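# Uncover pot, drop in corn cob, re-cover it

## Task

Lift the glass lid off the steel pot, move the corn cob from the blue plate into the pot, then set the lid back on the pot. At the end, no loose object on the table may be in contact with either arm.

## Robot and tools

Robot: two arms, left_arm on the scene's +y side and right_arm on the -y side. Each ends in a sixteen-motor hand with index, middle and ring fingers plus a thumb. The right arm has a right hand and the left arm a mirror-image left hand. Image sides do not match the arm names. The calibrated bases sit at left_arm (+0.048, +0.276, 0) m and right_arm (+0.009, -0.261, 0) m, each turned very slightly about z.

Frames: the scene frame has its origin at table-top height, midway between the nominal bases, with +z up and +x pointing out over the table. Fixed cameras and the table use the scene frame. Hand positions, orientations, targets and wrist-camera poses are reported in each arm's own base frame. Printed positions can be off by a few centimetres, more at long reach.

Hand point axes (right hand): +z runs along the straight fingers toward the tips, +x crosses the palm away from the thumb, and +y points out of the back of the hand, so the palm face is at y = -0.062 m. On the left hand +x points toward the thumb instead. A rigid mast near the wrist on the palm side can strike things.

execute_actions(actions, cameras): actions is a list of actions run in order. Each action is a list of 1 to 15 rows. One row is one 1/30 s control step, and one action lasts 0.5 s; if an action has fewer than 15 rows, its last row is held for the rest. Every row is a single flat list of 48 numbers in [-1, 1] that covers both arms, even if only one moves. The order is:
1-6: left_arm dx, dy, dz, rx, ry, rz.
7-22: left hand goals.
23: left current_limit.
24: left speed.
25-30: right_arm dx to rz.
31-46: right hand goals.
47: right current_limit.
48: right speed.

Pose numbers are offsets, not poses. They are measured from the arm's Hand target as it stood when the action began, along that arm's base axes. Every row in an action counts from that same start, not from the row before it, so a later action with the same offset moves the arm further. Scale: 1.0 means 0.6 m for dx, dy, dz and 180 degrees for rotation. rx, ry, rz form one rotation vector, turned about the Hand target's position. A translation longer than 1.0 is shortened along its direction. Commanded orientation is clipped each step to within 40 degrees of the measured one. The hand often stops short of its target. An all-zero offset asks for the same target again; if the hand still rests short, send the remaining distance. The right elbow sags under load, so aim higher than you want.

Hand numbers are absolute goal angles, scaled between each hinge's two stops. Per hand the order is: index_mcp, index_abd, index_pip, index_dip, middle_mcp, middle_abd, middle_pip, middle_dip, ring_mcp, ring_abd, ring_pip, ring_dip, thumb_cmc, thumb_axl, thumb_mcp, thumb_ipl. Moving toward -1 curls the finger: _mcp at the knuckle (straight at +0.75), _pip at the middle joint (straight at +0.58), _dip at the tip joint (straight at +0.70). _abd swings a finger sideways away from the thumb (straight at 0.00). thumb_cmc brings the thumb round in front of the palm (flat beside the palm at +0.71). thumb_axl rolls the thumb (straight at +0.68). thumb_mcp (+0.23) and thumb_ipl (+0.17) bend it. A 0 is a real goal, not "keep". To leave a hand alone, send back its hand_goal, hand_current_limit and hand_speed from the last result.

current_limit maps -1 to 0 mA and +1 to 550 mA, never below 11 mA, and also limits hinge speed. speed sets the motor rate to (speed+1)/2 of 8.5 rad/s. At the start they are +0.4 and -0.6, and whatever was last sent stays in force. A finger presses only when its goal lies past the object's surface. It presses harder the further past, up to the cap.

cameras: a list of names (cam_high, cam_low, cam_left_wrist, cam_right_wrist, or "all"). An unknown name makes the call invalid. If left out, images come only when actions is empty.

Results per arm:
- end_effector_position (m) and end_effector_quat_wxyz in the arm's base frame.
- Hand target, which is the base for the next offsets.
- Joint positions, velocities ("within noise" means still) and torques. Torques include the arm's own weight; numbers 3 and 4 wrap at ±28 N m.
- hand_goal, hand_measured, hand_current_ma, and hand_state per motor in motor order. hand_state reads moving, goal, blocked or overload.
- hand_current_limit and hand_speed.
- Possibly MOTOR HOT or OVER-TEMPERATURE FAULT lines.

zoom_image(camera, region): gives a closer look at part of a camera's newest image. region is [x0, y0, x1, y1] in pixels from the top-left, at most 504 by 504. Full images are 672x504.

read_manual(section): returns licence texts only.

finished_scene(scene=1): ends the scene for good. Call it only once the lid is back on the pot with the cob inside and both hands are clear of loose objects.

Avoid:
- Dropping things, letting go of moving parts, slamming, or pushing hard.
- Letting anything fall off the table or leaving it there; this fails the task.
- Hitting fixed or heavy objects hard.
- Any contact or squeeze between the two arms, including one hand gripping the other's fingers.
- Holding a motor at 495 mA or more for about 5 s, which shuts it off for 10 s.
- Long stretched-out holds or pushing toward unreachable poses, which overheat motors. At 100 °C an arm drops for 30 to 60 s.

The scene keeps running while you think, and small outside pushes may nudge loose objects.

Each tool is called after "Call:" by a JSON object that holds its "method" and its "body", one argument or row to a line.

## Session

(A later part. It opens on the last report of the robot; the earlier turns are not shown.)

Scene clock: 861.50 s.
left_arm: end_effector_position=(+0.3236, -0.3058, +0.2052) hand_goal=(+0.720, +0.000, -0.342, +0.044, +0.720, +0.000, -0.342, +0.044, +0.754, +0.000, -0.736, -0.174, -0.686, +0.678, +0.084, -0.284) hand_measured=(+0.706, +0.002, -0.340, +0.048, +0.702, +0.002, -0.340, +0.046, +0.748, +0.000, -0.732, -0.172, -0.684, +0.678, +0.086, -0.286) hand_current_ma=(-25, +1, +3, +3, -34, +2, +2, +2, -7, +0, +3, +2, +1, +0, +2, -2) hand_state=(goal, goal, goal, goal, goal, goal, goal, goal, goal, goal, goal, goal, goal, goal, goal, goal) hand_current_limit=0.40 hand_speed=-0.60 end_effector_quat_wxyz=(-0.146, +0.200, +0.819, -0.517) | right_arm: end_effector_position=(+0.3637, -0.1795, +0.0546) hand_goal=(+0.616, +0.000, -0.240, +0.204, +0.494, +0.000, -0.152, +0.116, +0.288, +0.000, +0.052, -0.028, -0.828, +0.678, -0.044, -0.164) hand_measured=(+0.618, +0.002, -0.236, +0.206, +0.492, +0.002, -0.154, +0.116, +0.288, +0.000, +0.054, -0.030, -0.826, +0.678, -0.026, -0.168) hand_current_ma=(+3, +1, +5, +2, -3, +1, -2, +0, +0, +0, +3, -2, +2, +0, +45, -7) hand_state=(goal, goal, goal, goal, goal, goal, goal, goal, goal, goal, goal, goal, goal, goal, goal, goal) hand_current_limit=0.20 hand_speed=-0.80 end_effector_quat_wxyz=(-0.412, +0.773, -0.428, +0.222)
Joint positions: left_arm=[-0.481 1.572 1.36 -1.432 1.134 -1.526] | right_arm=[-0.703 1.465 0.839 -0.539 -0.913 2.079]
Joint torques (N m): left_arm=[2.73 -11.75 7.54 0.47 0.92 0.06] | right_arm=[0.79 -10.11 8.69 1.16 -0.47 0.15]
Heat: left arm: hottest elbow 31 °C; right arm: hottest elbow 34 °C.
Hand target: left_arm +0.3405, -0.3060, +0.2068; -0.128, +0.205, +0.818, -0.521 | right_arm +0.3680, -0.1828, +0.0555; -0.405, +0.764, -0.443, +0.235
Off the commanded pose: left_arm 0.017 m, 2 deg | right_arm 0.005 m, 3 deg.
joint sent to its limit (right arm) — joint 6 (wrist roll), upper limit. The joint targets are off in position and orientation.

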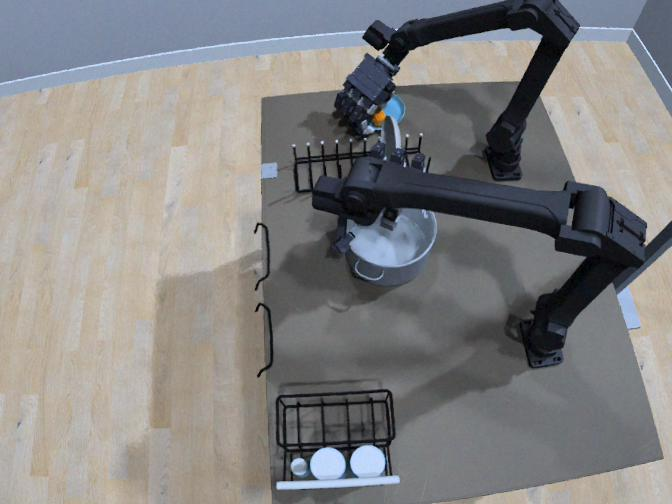

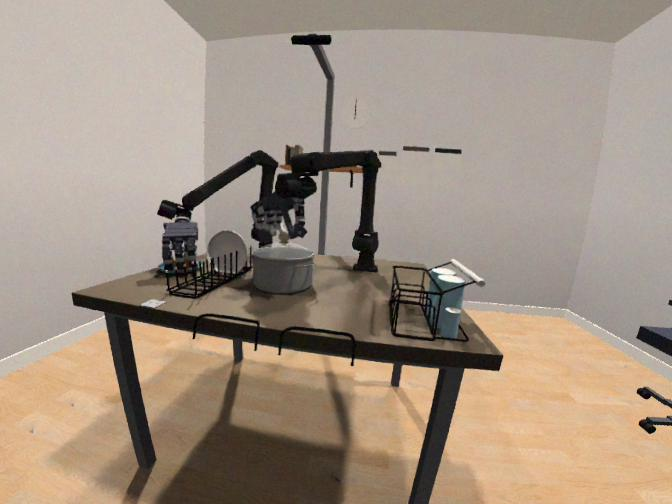

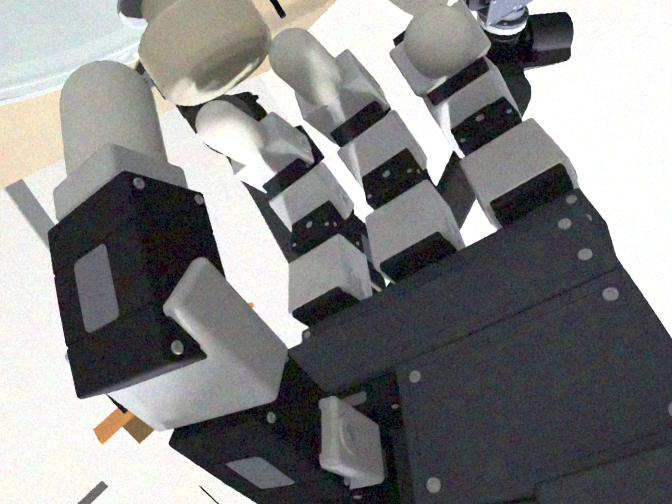

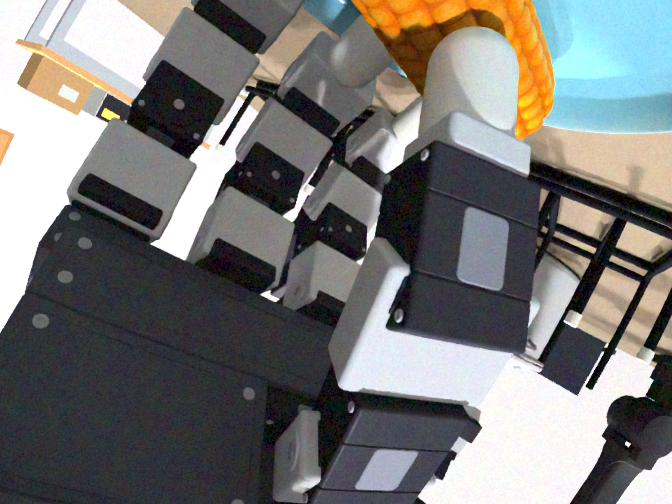

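Call:
{"method": "execute_actions", "body": {
  "actions": [
    [[0.029,-0.01,0.003,0,0,0,0.719,0,-0.343,0.043,0.719,0,-0.343,0.043,0.753,0,-0.737,-0.174,-0.686,0.677,0.083,-0.285,0.4,-0.6,0,0,0,0,0,0,0.45,0,-0.29,0.15,0.36,0,-0.2,0.07,0.2,0,0,-0.06,-0.829,0.677,-0.15,-0.2,0.2,-0.8]],
    [[0,0,0,0,0,0,0.719,0,-0.343,0.043,0.719,0,-0.343,0.043,0.753,0,-0.737,-0.174,-0.686,0.677,0.083,-0.285,0.4,-0.6,0,0,0,0,0,0,0.45,0,-0.29,0.15,0.36,0,-0.2,0.07,0.2,0,0,-0.06,-0.829,0.677,-0.15,-0.2,0.2,-0.8]]
  ],
  "cameras": ["all"]
}}

Call:
{"method": "zoom_image", "body": {
  "camera": "cam_low",
  "region": [240, 160, 320, 250]
}}

Call:
{"method": "zoom_image", "body": {
  "camera": "cam_high",
  "region": [310, 20, 430, 140]
}}

Scene clock: 873.47 s.
left_arm: end_effector_position=(+0.3366, -0.3125, +0.1960) hand_goal=(+0.720, +0.000, -0.342, +0.044, +0.720, +0.000, -0.342, +0.044, +0.754, +0.000, -0.736, -0.174, -0.686, +0.678, +0.084, -0.284) hand_measured=(+0.706, +0.002, -0.340, +0.048, +0.702, +0.002, -0.340, +0.046, +0.748, +0.000, -0.732, -0.172, -0.684, +0.678, +0.086, -0.286) hand_current_ma=(-24, +1, +2, +3, -33, +2, +2, +2, -7, +0, +3, +2, +1, +0, +2, -2) hand_state=(goal, goal, goal, goal, goal, goal, goal, goal, goal, goal, goal, goal, goal, goal, goal, goal) hand_current_limit=0.40 hand_speed=-0.60 end_effector_quat_wxyz=(-0.150, +0.200, +0.819, -0.516) | right_arm: end_effector_position=(+0.3643, -0.1774, +0.0547) hand_goal=(+0.450, +0.000, -0.290, +0.150, +0.360, +0.000, -0.200, +0.070, +0.200, +0.000, +0.000, -0.060, -0.828, +0.678, -0.150, -0.200) hand_measured=(+0.530, +0.008, -0.242, +0.168, +0.436, -0.002, -0.176, +0.084, +0.220, +0.000, +0.012, -0.054, -0.828, +0.676, -0.044, -0.184) hand_current_ma=(+262, +8, +119, +33, +248, -2, +47, +25, +40, +0, +19, +7, +0, -1, +330, +41) hand_state=(blocked, goal, blocked, goal, blocked, goal, blocked, goal, goal, goal, goal, goal, goal, goal, blocked, goal) hand_current_limit=0.20 hand_speed=-0.80 end_effector_quat_wxyz=(-0.413, +0.773, -0.428, +0.220)
Joint positions: left_arm=[-0.481 1.622 1.394 -1.432 1.134 -1.517] | right_arm=[-0.699 1.465 0.839 -0.539 -0.913 2.084]
Joint torques (N m): left_arm=[3.84 -13.45 9.25 -0.54 0.89 0.07] | right_arm=[0.97 -10.11 8.62 1.18 -0.43 0.11]
Heat: left arm: hottest elbow 32 °C; right arm: hottest elbow 34 °C.
Hand target: left_arm +0.3579, -0.3120, +0.2086; -0.128, +0.205, +0.818, -0.521 | right_arm +0.3680, -0.1828, +0.0555; -0.405, +0.764, -0.443, +0.235
Off the commanded pose: left_arm 0.025 m, 3 deg | right_arm 0.007 m, 3 deg.
joint sent to its limit (right arm) — joint 6 (wrist roll), upper limit. The joint targets are off in position and orientation.

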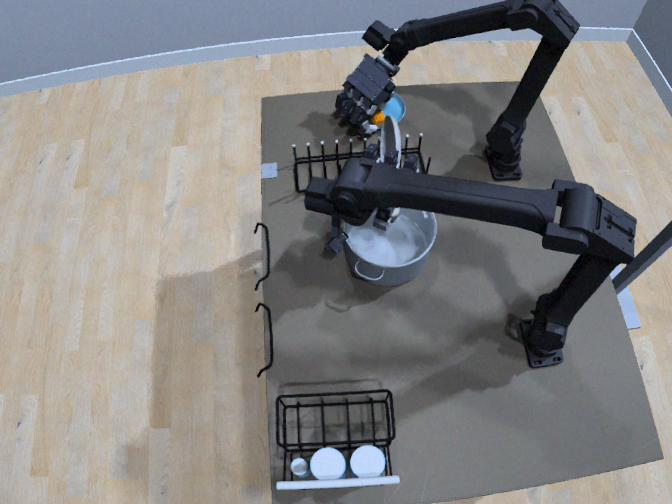

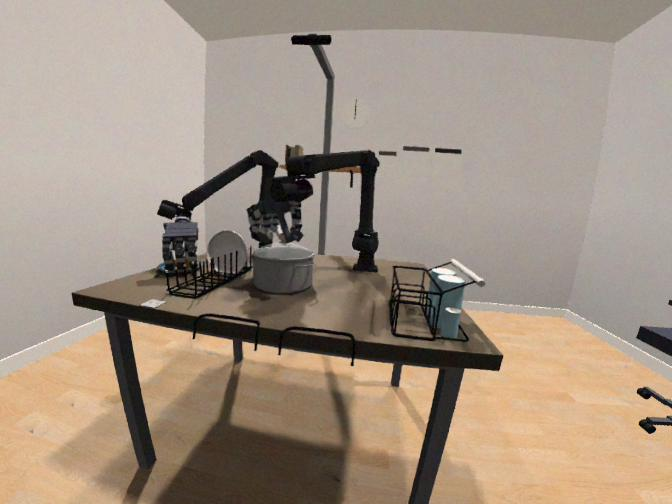

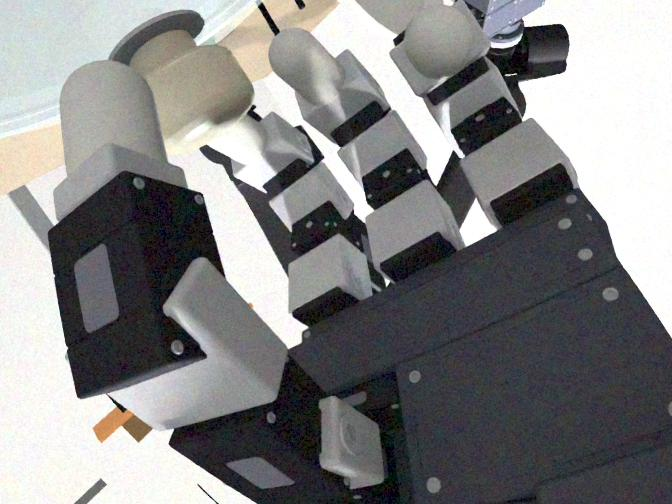

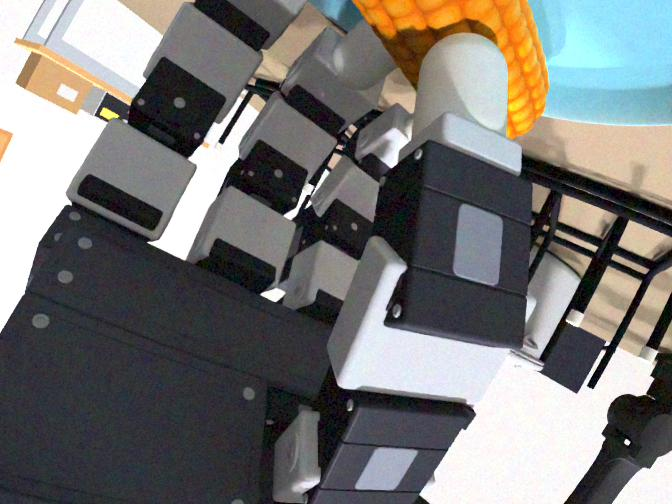

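Scaled by 5.600 from the camera's 672x504 image, which has a finer 960x720 frame.

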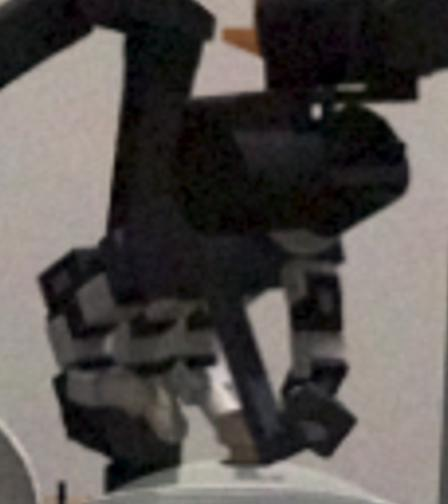

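Scaled by 4.200 from the camera's 672x504 image, which has a finer 960x720 frame.

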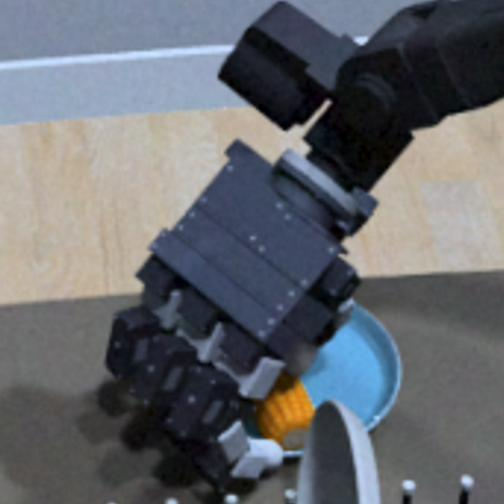

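Call:
{"method": "execute_actions", "body": {
  "actions": [
    [[0.02,0.018,0.003,0,0,0,0.719,0,-0.343,0.043,0.719,0,-0.343,0.043,0.753,0,-0.737,-0.174,-0.686,0.677,0.083,-0.285,0.4,-0.6,0,0,0,0,0,0,0.45,0,-0.29,0.15,0.36,0,-0.2,0.07,0.08,0,-0.08,-0.09,-0.829,0.677,-0.15,-0.2,0.2,-0.8]],
    [[0,0,0,0,0,0,0.719,0,-0.343,0.043,0.719,0,-0.343,0.043,0.753,0,-0.737,-0.174,-0.686,0.677,0.083,-0.285,0.4,-0.6,0,0,0.02,0,0,0,0.45,0,-0.29,0.15,0.36,0,-0.2,0.07,0.08,0,-0.08,-0.09,-0.829,0.677,-0.15,-0.2,0.2,-0.8]]
  ],
  "cameras": ["all"]
}}

Call:
{"method": "zoom_image", "body": {
  "camera": "cam_low",
  "region": [240, 160, 320, 250]
}}

Scene clock: 892.47 s.
left_arm: end_effector_position=(+0.3519, -0.3023, +0.1990) hand_goal=(+0.720, +0.000, -0.342, +0.044, +0.720, +0.000, -0.342, +0.044, +0.754, +0.000, -0.736, -0.174, -0.686, +0.678, +0.084, -0.284) hand_measured=(+0.716, +0.002, -0.340, +0.048, +0.702, +0.002, -0.340, +0.046, +0.748, +0.000, -0.732, -0.172, -0.684, +0.678, +0.086, -0.286) hand_current_ma=(-4, +1, +2, +3, -32, +2, +2, +2, -7, +0, +3, +2, +1, +0, +2, -1) hand_state=(goal, goal, goal, goal, goal, goal, goal, goal, goal, goal, goal, goal, goal, goal, goal, goal) hand_current_limit=0.40 hand_speed=-0.60 end_effector_quat_wxyz=(-0.143, +0.203, +0.819, -0.518) | right_arm: end_effector_position=(+0.3640, -0.1769, +0.0557) hand_goal=(+0.450, +0.000, -0.290, +0.150, +0.360, +0.000, -0.200, +0.070, +0.080, +0.000, -0.080, -0.090, -0.828, +0.678, -0.150, -0.200) hand_measured=(+0.494, +0.008, -0.252, +0.164, +0.424, -0.008, -0.176, +0.084, +0.160, -0.004, -0.040, -0.082, -0.812, +0.684, -0.044, -0.178) hand_current_ma=(+118, +8, +88, +22, +198, -8, +47, +25, +263, -4, +96, +11, +27, +11, +330, +62) hand_state=(blocked, goal, blocked, goal, blocked, goal, blocked, goal, blocked, goal, blocked, goal, goal, goal, blocked, blocked) hand_current_limit=0.20 hand_speed=-0.80 end_effector_quat_wxyz=(-0.414, +0.775, -0.424, +0.221)
Joint positions: left_arm=[-0.447 1.645 1.431 -1.493 1.131 -1.446] | right_arm=[-0.699 1.462 0.839 -0.545 -0.917 2.075]
Joint torques (N m): left_arm=[2.73 -13.92 9.22 -0.72 0.9 0.07] | right_arm=[0.91 -11.16 10.13 -0.09 -0.31 0.13]
Heat: left arm: hottest elbow 34 °C; right arm: hottest elbow 34 °C.
Hand target: left_arm +0.3699, -0.3012, +0.2104; -0.128, +0.205, +0.818, -0.521 | right_arm +0.3680, -0.1828, +0.0675; -0.405, +0.764, -0.443, +0.235
Off the commanded pose: left_arm 0.021 m, 2 deg | right_arm 0.014 m, 3 deg.
joint sent to its limit (right arm) — joint 6 (wrist roll), upper limit. The joint targets are off in position and orientation.

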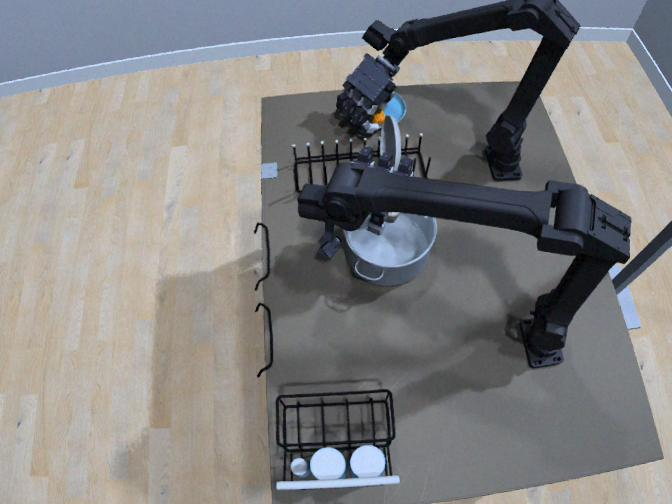

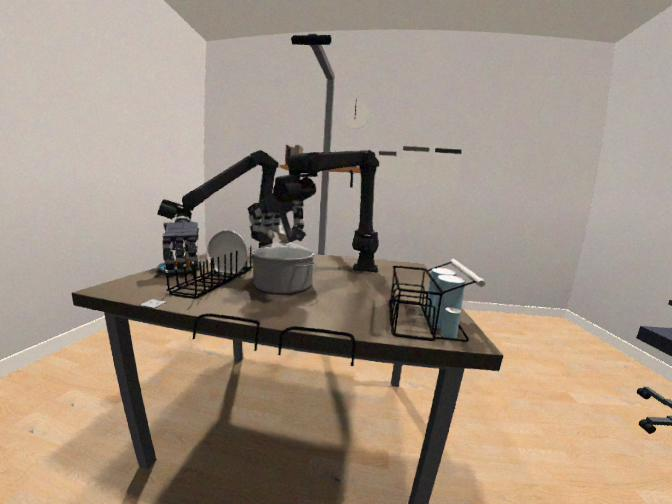

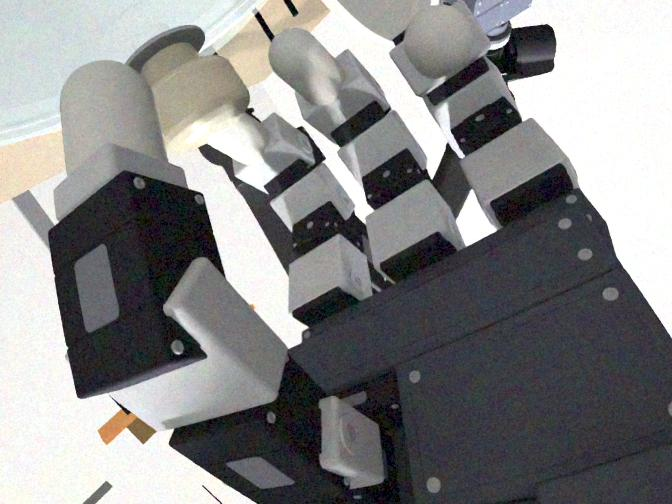

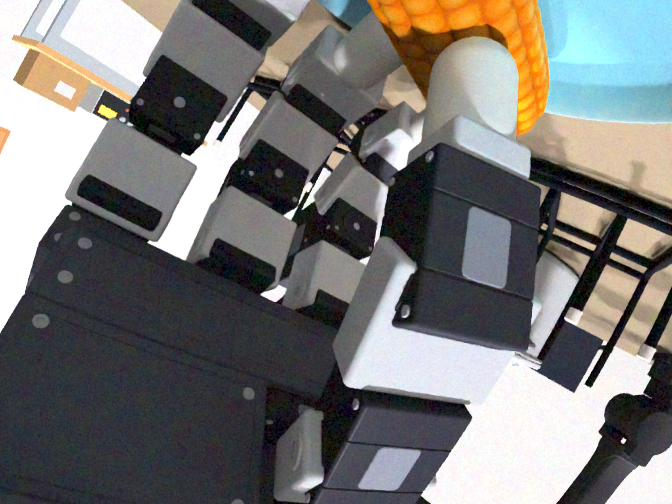

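Scaled by 5.600 from the camera's 672x504 image, which has a finer 960x720 frame.

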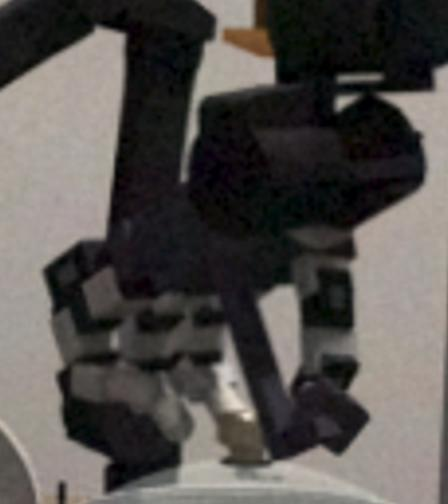

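Call:
{"method": "zoom_image", "body": {
  "camera": "cam_high",
  "region": [330, 150, 450, 290]
}}

Call:
{"method": "zoom_image", "body": {
  "camera": "cam_left_wrist",
  "region": [0, 0, 350, 220]
}}

Call:
{"method": "zoom_image", "body": {
  "camera": "cam_low",
  "region": [235, 215, 335, 300]
}}

Scaled by 3.600 from the camera's 672x504 image, which has a finer 960x720 frame.

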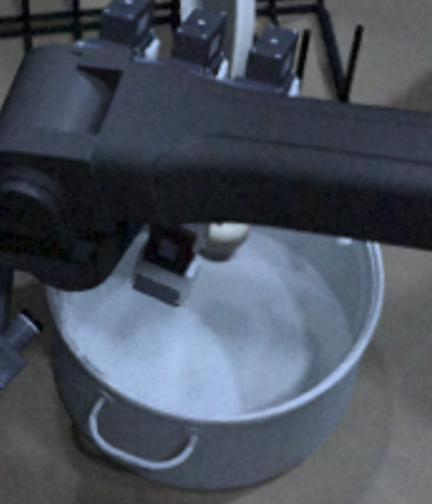

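Scaled by 1.440 from the camera's 672x504 image, which has a finer 960x720 frame.

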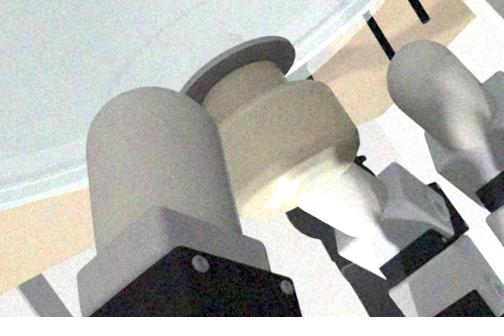

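Scaled by 5.040 from the camera's 672x504 image, which has a finer 960x720 frame.

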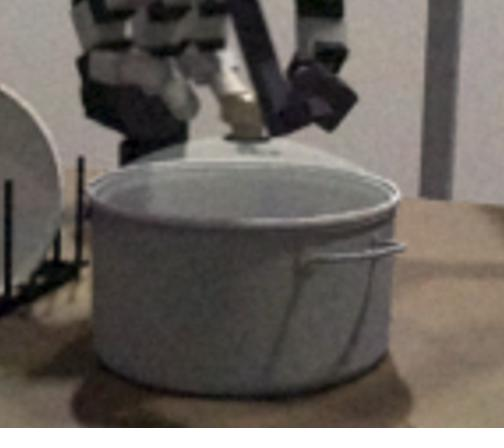

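Call:
{"method": "execute_actions", "body": {
  "actions": [
    [[0,-0.003,-0.01,0,0,0,0.541,0,-0.358,0.043,0.541,0,-0.358,0.043,0.753,0,-0.737,-0.174,-0.686,0.677,-0.055,-0.178,0.2,-0.8,0,0,0.02,0,0,0,0.42,0,-0.29,0.15,0.34,0,-0.2,0.07,0.08,0,-0.08,-0.09,-0.829,0.677,-0.15,-0.2,0.25,-0.8]],
    [[0,0,0,0,0,0,0.45,0,-0.40,0.02,0.45,0,-0.40,0.02,0.753,0,-0.737,-0.174,-0.686,0.677,-0.16,-0.21,0.2,-0.8,0,0,0.03,0,0,0,0.42,0,-0.29,0.15,0.34,0,-0.2,0.07,0.08,0,-0.08,-0.09,-0.829,0.677,-0.15,-0.2,0.25,-0.8]]
  ],
  "cameras": ["all"]
}}

Call:
{"method": "zoom_image", "body": {
  "camera": "cam_left_wrist",
  "region": [0, 0, 350, 220]
}}

Call:
{"method": "zoom_image", "body": {
  "camera": "cam_high",
  "region": [310, 20, 430, 140]
}}

Call:
{"method": "zoom_image", "body": {
  "camera": "cam_low",
  "region": [130, 180, 330, 300]
}}

Scene clock: 922.93 s.
left_arm: end_effector_position=(+0.3501, -0.3038, +0.1997) hand_goal=(+0.450, +0.000, -0.400, +0.020, +0.450, +0.000, -0.400, +0.020, +0.754, +0.000, -0.736, -0.174, -0.686, +0.678, -0.160, -0.210) hand_measured=(+0.626, +0.002, -0.326, +0.050, +0.448, +0.002, -0.396, +0.024, +0.748, +0.000, -0.732, -0.172, -0.684, +0.678, -0.122, -0.202) hand_current_ma=(+330, +1, +209, +59, -3, +2, +4, +3, -7, +0, +3, +2, +1, +0, +120, +14) hand_state=(blocked, goal, blocked, blocked, goal, goal, goal, goal, goal, goal, goal, goal, goal, goal, blocked, goal) hand_current_limit=0.20 hand_speed=-0.80 end_effector_quat_wxyz=(-0.147, +0.198, +0.817, -0.521) | right_arm: end_effector_position=(+0.3499, -0.1671, +0.0695) hand_goal=(+0.420, +0.000, -0.290, +0.150, +0.340, +0.000, -0.200, +0.070, +0.080, +0.000, -0.080, -0.090, -0.828, +0.678, -0.150, -0.200) hand_measured=(+0.418, +0.004, -0.284, +0.154, +0.340, -0.004, -0.196, +0.074, +0.082, -0.004, -0.074, -0.086, -0.822, +0.682, -0.146, -0.196) hand_current_ma=(-1, +3, +7, +3, +0, -4, +5, +4, +2, -3, +6, +3, +6, +5, +4, +5) hand_state=(goal, goal, goal, goal, goal, goal, goal, goal, goal, goal, goal, goal, goal, goal, goal, goal) hand_current_limit=0.25 hand_speed=-0.80 end_effector_quat_wxyz=(-0.415, +0.772, -0.438, +0.198)
Joint positions: left_arm=[-0.449 1.646 1.431 -1.495 1.14 -1.454] | right_arm=[-0.7 1.423 0.846 -0.645 -0.91 2.075]
Joint torques (N m): left_arm=[2.9 -12.69 8.61 -0.1 0.48 0.09] | right_arm=[0.62 -11.46 13.12 0.16 -0.72 0.13]
Heat: left arm: hottest elbow 35 °C; right arm: hottest elbow 35 °C.
Hand target: left_arm +0.3699, -0.3030, +0.2044; -0.128, +0.205, +0.818, -0.521 | right_arm +0.3680, -0.1828, +0.0975; -0.405, +0.764, -0.443, +0.235
Off the commanded pose: left_arm 0.020 m, 2 deg | right_arm 0.037 m, 5 deg.
joint sent to its limit (right arm) — joint 6 (wrist roll), upper limit. The joint targets are off in position and orientation.

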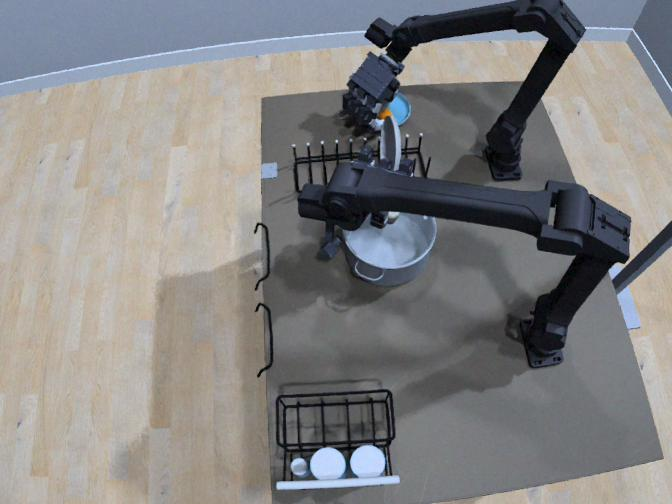

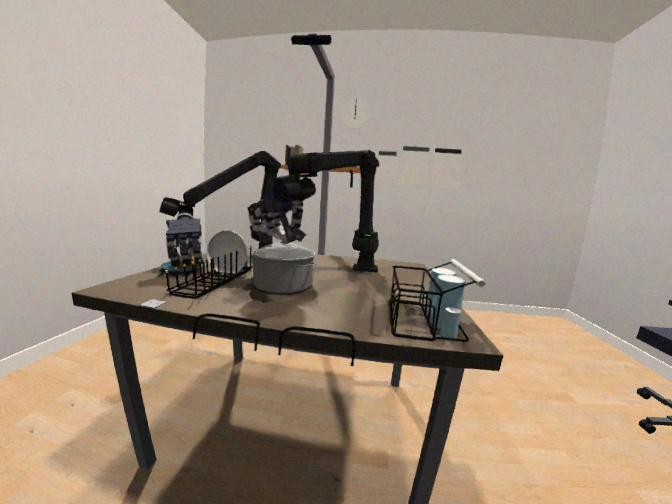

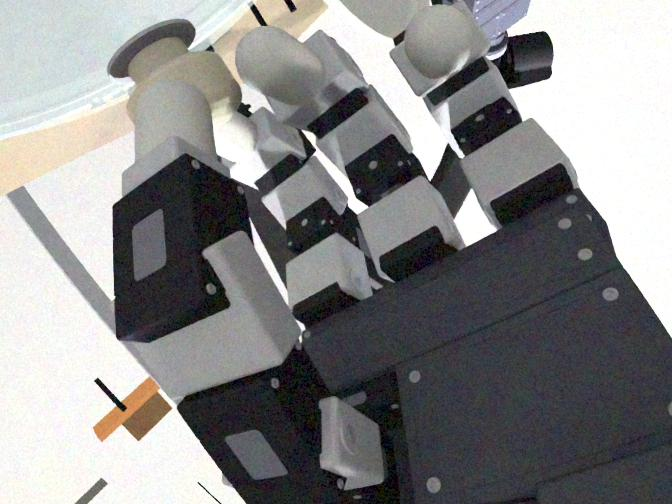

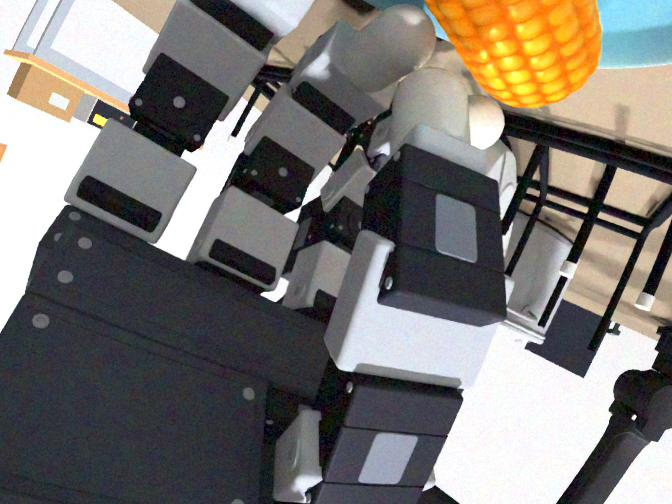

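Scaled by 1.440 from the camera's 672x504 image, which has a finer 960x720 frame.

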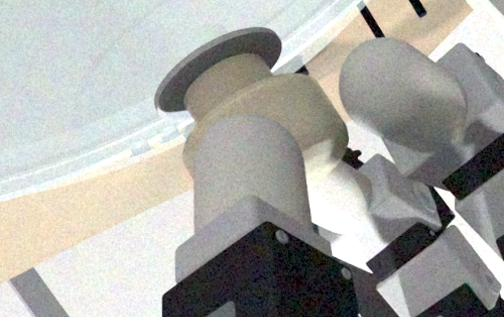

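Scaled by 4.200 from the camera's 672x504 image, which has a finer 960x720 frame.

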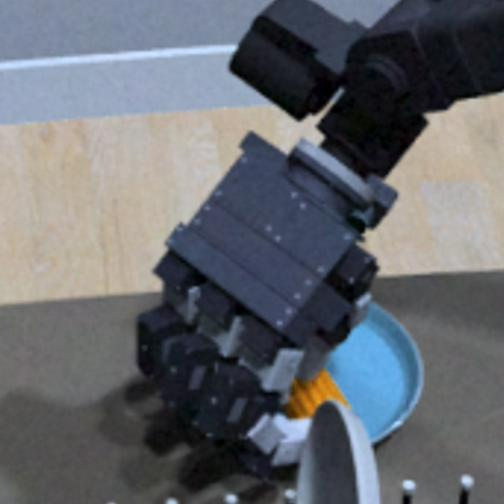

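Scaled by 2.520 from the camera's 672x504 image, which has a finer 960x720 frame.

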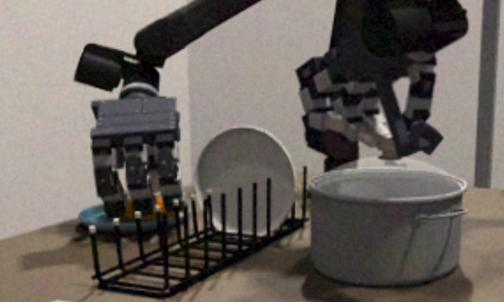

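Call:
{"method": "execute_actions", "body": {
  "actions": [
    [[0,0,0,0,0,0,0.719,0,-0.343,0.043,0.719,0,-0.343,0.043,0.753,0,-0.737,-0.174,-0.686,0.677,0.083,-0.285,0.4,-0.5,0,0,0.04,0,0,0,0.733,0,-0.139,0.268,0.712,0,-0.197,0.203,0.651,0,-0.212,0.130,-0.829,0.677,0.325,-0.57,0.4,-0.5]],
    [[-0.025,0.006,-0.02,0,0,0,0.719,0,-0.343,0.043,0.719,0,-0.343,0.043,0.753,0,-0.737,-0.174,-0.686,0.677,0.083,-0.285,0.4,-0.5,0,0,0.04,0,0,0,0.733,0,-0.139,0.268,0.712,0,-0.197,0.203,0.651,0,-0.212,0.130,-0.829,0.677,0.325,-0.57,0.4,-0.5]]
  ],
  "cameras": ["all"]
}}

Call:
{"method": "zoom_image", "body": {
  "camera": "cam_left_wrist",
  "region": [0, 0, 350, 220]
}}

Call:
{"method": "zoom_image", "body": {
  "camera": "cam_high",
  "region": [310, 20, 430, 140]
}}

Call:
{"method": "zoom_image", "body": {
  "camera": "cam_low",
  "region": [130, 180, 330, 300]
}}

Scene clock: 968.60 s.
left_arm: end_effector_position=(+0.3518, -0.3003, +0.1851) hand_goal=(+0.720, +0.000, -0.342, +0.044, +0.720, +0.000, -0.342, +0.044, +0.754, +0.000, -0.736, -0.174, -0.686, +0.678, +0.084, -0.284) hand_measured=(+0.706, +0.002, -0.340, +0.048, +0.702, +0.002, -0.344, +0.042, +0.748, +0.000, -0.732, -0.172, -0.686, +0.678, +0.082, -0.280) hand_current_ma=(-22, +1, +2, +3, -32, +2, -2, -2, -7, +0, +3, +2, +0, +0, -2, +4) hand_state=(goal, goal, goal, goal, goal, goal, goal, goal, goal, goal, goal, goal, goal, goal, goal, goal) hand_current_limit=0.40 hand_speed=-0.50 end_effector_quat_wxyz=(-0.142, +0.201, +0.819, -0.519) | right_arm: end_effector_position=(+0.3501, -0.1739, +0.1161) hand_goal=(+0.734, +0.000, -0.138, +0.268, +0.712, +0.000, -0.196, +0.204, +0.652, +0.000, -0.212, +0.130, -0.828, +0.678, +0.326, -0.570) hand_measured=(+0.718, -0.004, -0.142, +0.266, +0.698, -0.004, -0.196, +0.202, +0.638, -0.004, -0.208, +0.128, -0.824, +0.680, +0.320, -0.568) hand_current_ma=(-32, -4, -4, -2, -26, -4, +0, -3, -23, -3, +3, -2, +6, +3, -10, +4) hand_state=(goal, goal, goal, goal, goal, goal, goal, goal, goal, goal, goal, goal, goal, goal, goal, goal) hand_current_limit=0.40 hand_speed=-0.50 end_effector_quat_wxyz=(-0.411, +0.771, -0.442, +0.202)
Joint positions: left_arm=[-0.443 1.649 1.398 -1.456 1.132 -1.446] | right_arm=[-0.711 1.361 0.926 -0.783 -0.904 2.075]
Joint torques (N m): left_arm=[2.55 -16.5 5.72 0.17 0.89 -0.13] | right_arm=[0.79 -10.99 13.97 0.14 -1.05 0.13]
Heat: left arm: hottest elbow 36 °C; right arm: hottest elbow 40 °C.
Hand target: left_arm +0.3549, -0.2994, +0.1924; -0.128, +0.205, +0.818, -0.521 | right_arm +0.3680, -0.1828, +0.1455; -0.405, +0.764, -0.443, +0.235
Off the commanded pose: left_arm 0.008 m, 2 deg | right_arm 0.036 m, 4 deg.
joint sent to its limit (right arm) — joint 6 (wrist roll), upper limit. The joint targets are off in position, not in orientation.

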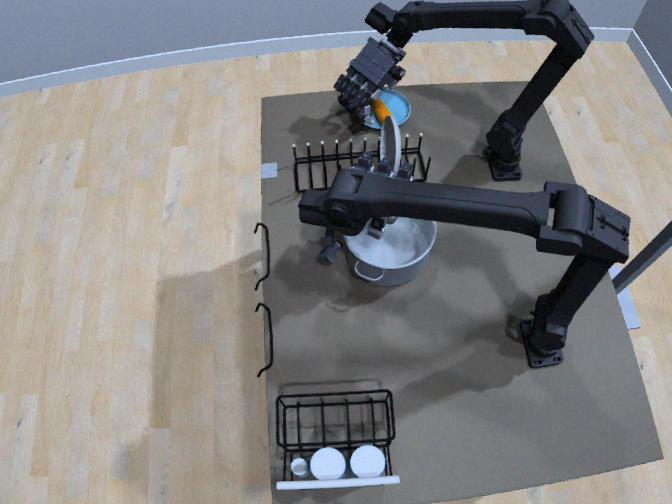

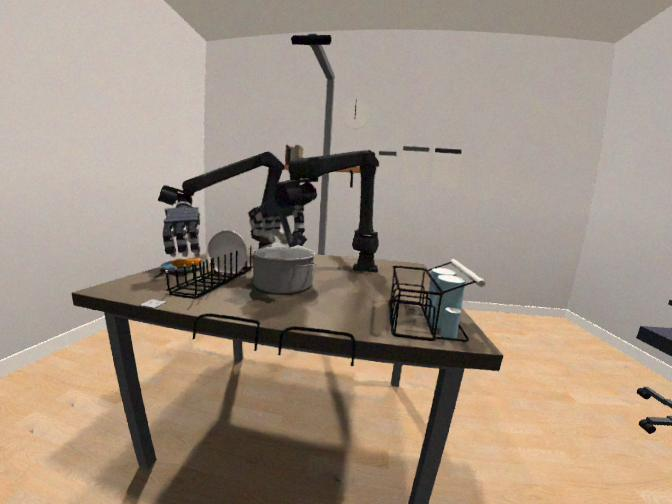

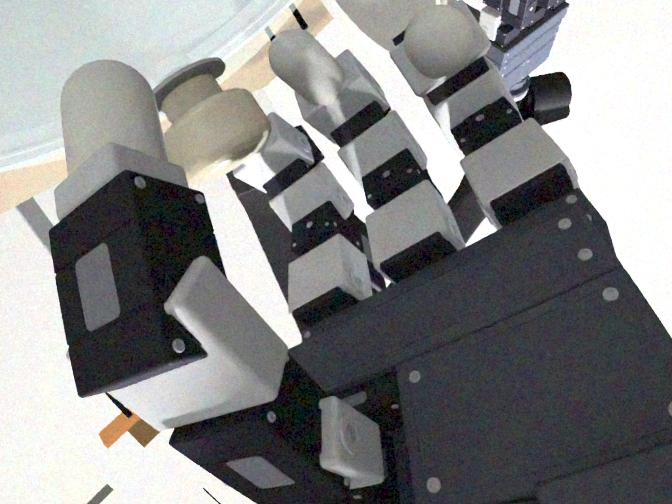

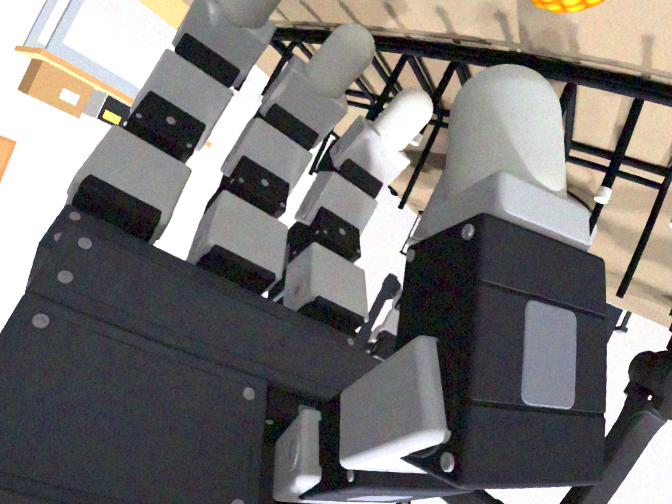

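Scaled by 1.440 from the camera's 672x504 image, which has a finer 960x720 frame.

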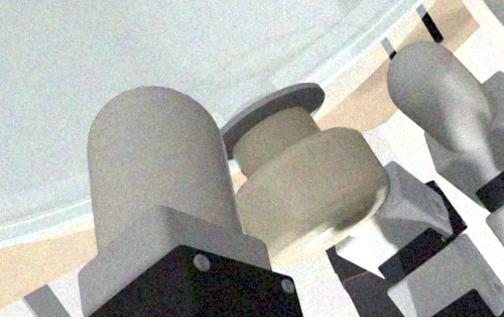

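Scaled by 4.200 from the camera's 672x504 image, which has a finer 960x720 frame.

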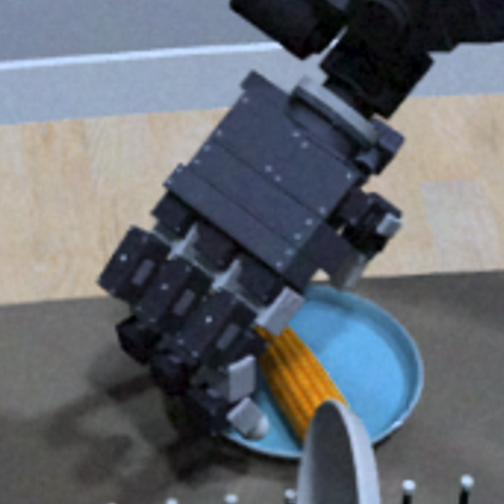

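Scaled by 2.520 from the camera's 672x504 image, which has a finer 960x720 frame.

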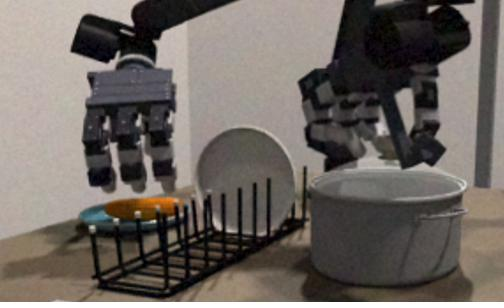

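Call:
{"method": "execute_actions", "body": {
  "actions": [
    [[-0.022,0.003,0.012,0,0,0,0.719,0,-0.343,0.043,0.719,0,-0.343,0.043,0.753,0,-0.737,-0.174,-0.686,0.677,0.083,-0.285,0.4,-0.5,-0.022,-0.023,-0.06,-0.0155,-0.0096,0.0127,0.890,0,-0.182,-0.072,0.822,0,-0.314,-0.014,0.760,0,-0.422,0.087,-0.714,0.677,0.318,-0.549,0.4,-0.5]],
    [[0,0,0,0,0,0,0.719,0,-0.343,0.043,0.719,0,-0.343,0.043,0.753,0,-0.737,-0.174,-0.686,0.677,0.083,-0.285,0.4,-0.5,0,0,0,0,0,0,0.890,0,-0.182,-0.072,0.822,0,-0.314,-0.014,0.760,0,-0.422,0.087,-0.714,0.677,0.318,-0.549,0.4,-0.5]]
  ],
  "cameras": ["all"]
}}

Call:
{"method": "zoom_image", "body": {
  "camera": "cam_left_wrist",
  "region": [0, 0, 350, 220]
}}

Call:
{"method": "zoom_image", "body": {
  "camera": "cam_high",
  "region": [310, 20, 430, 140]
}}

Call:
{"method": "zoom_image", "body": {
  "camera": "cam_low",
  "region": [130, 180, 330, 300]
}}

Scene clock: 1059.03 s.
left_arm: end_effector_position=(+0.3424, -0.2951, +0.1939) hand_goal=(+0.720, +0.000, -0.342, +0.044, +0.720, +0.000, -0.342, +0.044, +0.754, +0.000, -0.736, -0.174, -0.686, +0.678, +0.084, -0.284) hand_measured=(+0.706, +0.002, -0.340, +0.048, +0.702, +0.002, -0.344, +0.042, +0.748, +0.000, -0.732, -0.172, -0.686, +0.678, +0.082, -0.280) hand_current_ma=(-22, +1, +2, +3, -32, +1, -2, -2, -7, +0, +3, +2, +0, +0, -2, +4) hand_state=(goal, goal, goal, goal, goal, goal, goal, goal, goal, goal, goal, goal, goal, goal, goal, goal) hand_current_limit=0.40 hand_speed=-0.50 end_effector_quat_wxyz=(-0.135, +0.202, +0.819, -0.520) | right_arm: end_effector_position=(+0.3470, -0.1886, +0.1046) hand_goal=(+0.890, +0.000, -0.182, -0.072, +0.822, +0.000, -0.314, -0.014, +0.760, +0.000, -0.422, +0.088, -0.714, +0.678, +0.318, -0.548) hand_measured=(+0.872, -0.004, -0.180, -0.068, +0.806, -0.004, -0.312, -0.010, +0.746, -0.004, -0.418, +0.092, -0.716, +0.680, +0.318, -0.550) hand_current_ma=(-34, -3, +2, +3, -29, -3, +2, +4, -26, -3, +3, +3, -2, +3, +0, -2) hand_state=(goal, goal, goal, goal, goal, goal, goal, goal, goal, goal, goal, goal, goal, goal, goal, goal) hand_current_limit=0.40 hand_speed=-0.50 end_effector_quat_wxyz=(-0.401, +0.774, -0.433, +0.229)
Joint positions: left_arm=[-0.441 1.606 1.371 -1.452 1.132 -1.454] | right_arm=[-0.742 1.361 0.892 -0.718 -0.904 2.038]
Joint torques (N m): left_arm=[1.79 -15.33 5.81 0.53 0.91 -0.21] | right_arm=[0.09 -9.93 9.44 1.76 -1.03 -0.14]
Heat: left arm: hottest elbow 33 °C; right arm: hottest elbow 42 °C.
Hand target: left_arm +0.3417, -0.2976, +0.1996; -0.128, +0.205, +0.818, -0.521 | right_arm +0.3548, -0.1966, +0.1095; -0.398, +0.779, -0.415, +0.249
Off the commanded pose: left_arm 0.006 m, 1 deg | right_arm 0.012 m, 3 deg.

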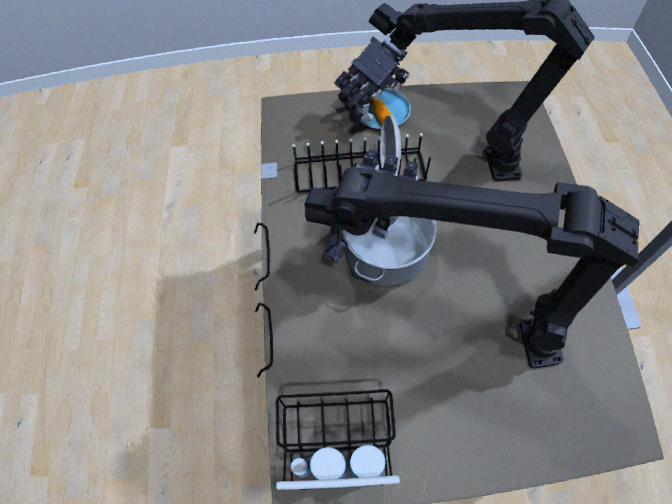

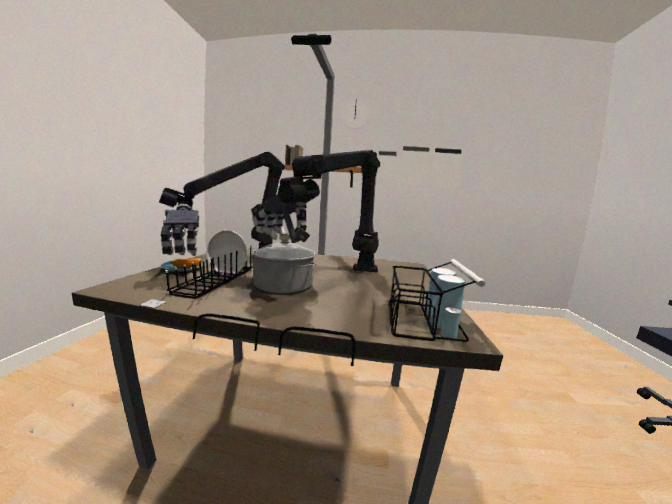

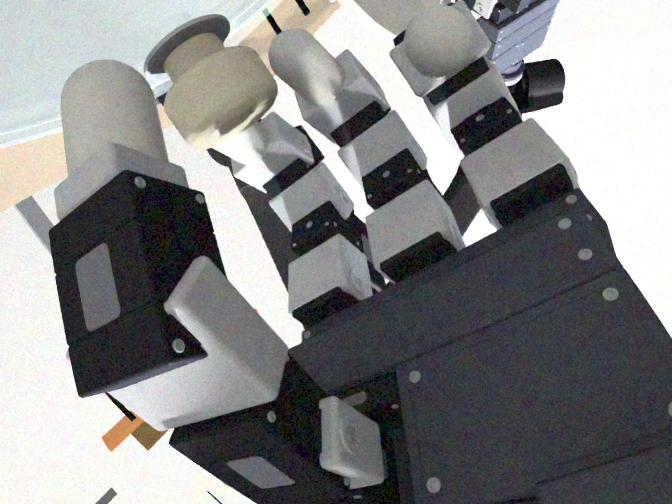

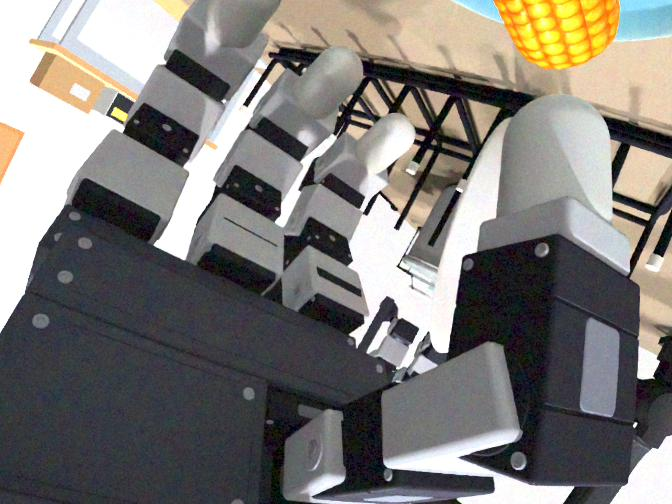

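Scaled by 1.440 from the camera's 672x504 image, which has a finer 960x720 frame.

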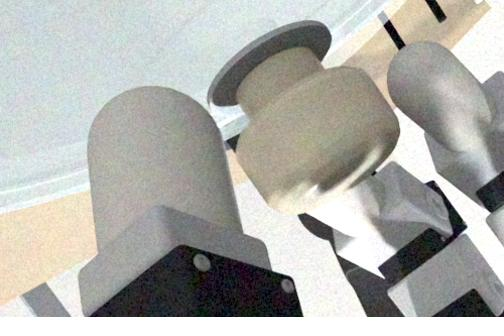

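Scaled by 4.200 from the camera's 672x504 image, which has a finer 960x720 frame.

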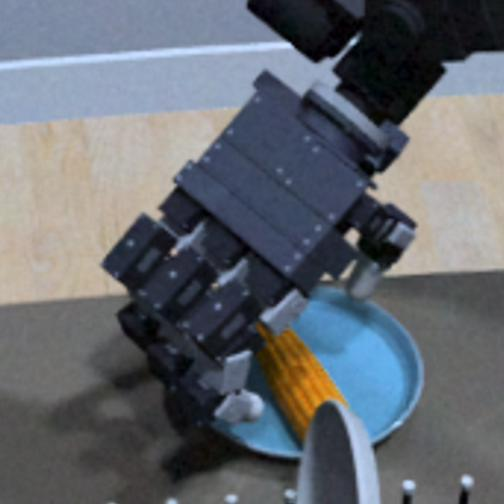

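Scaled by 2.520 from the camera's 672x504 image, which has a finer 960x720 frame.

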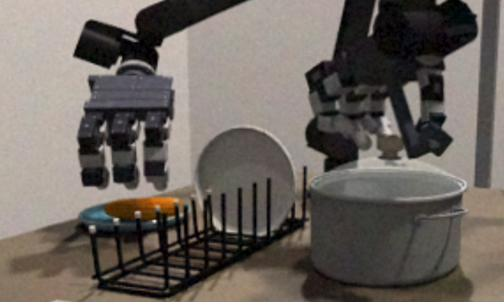

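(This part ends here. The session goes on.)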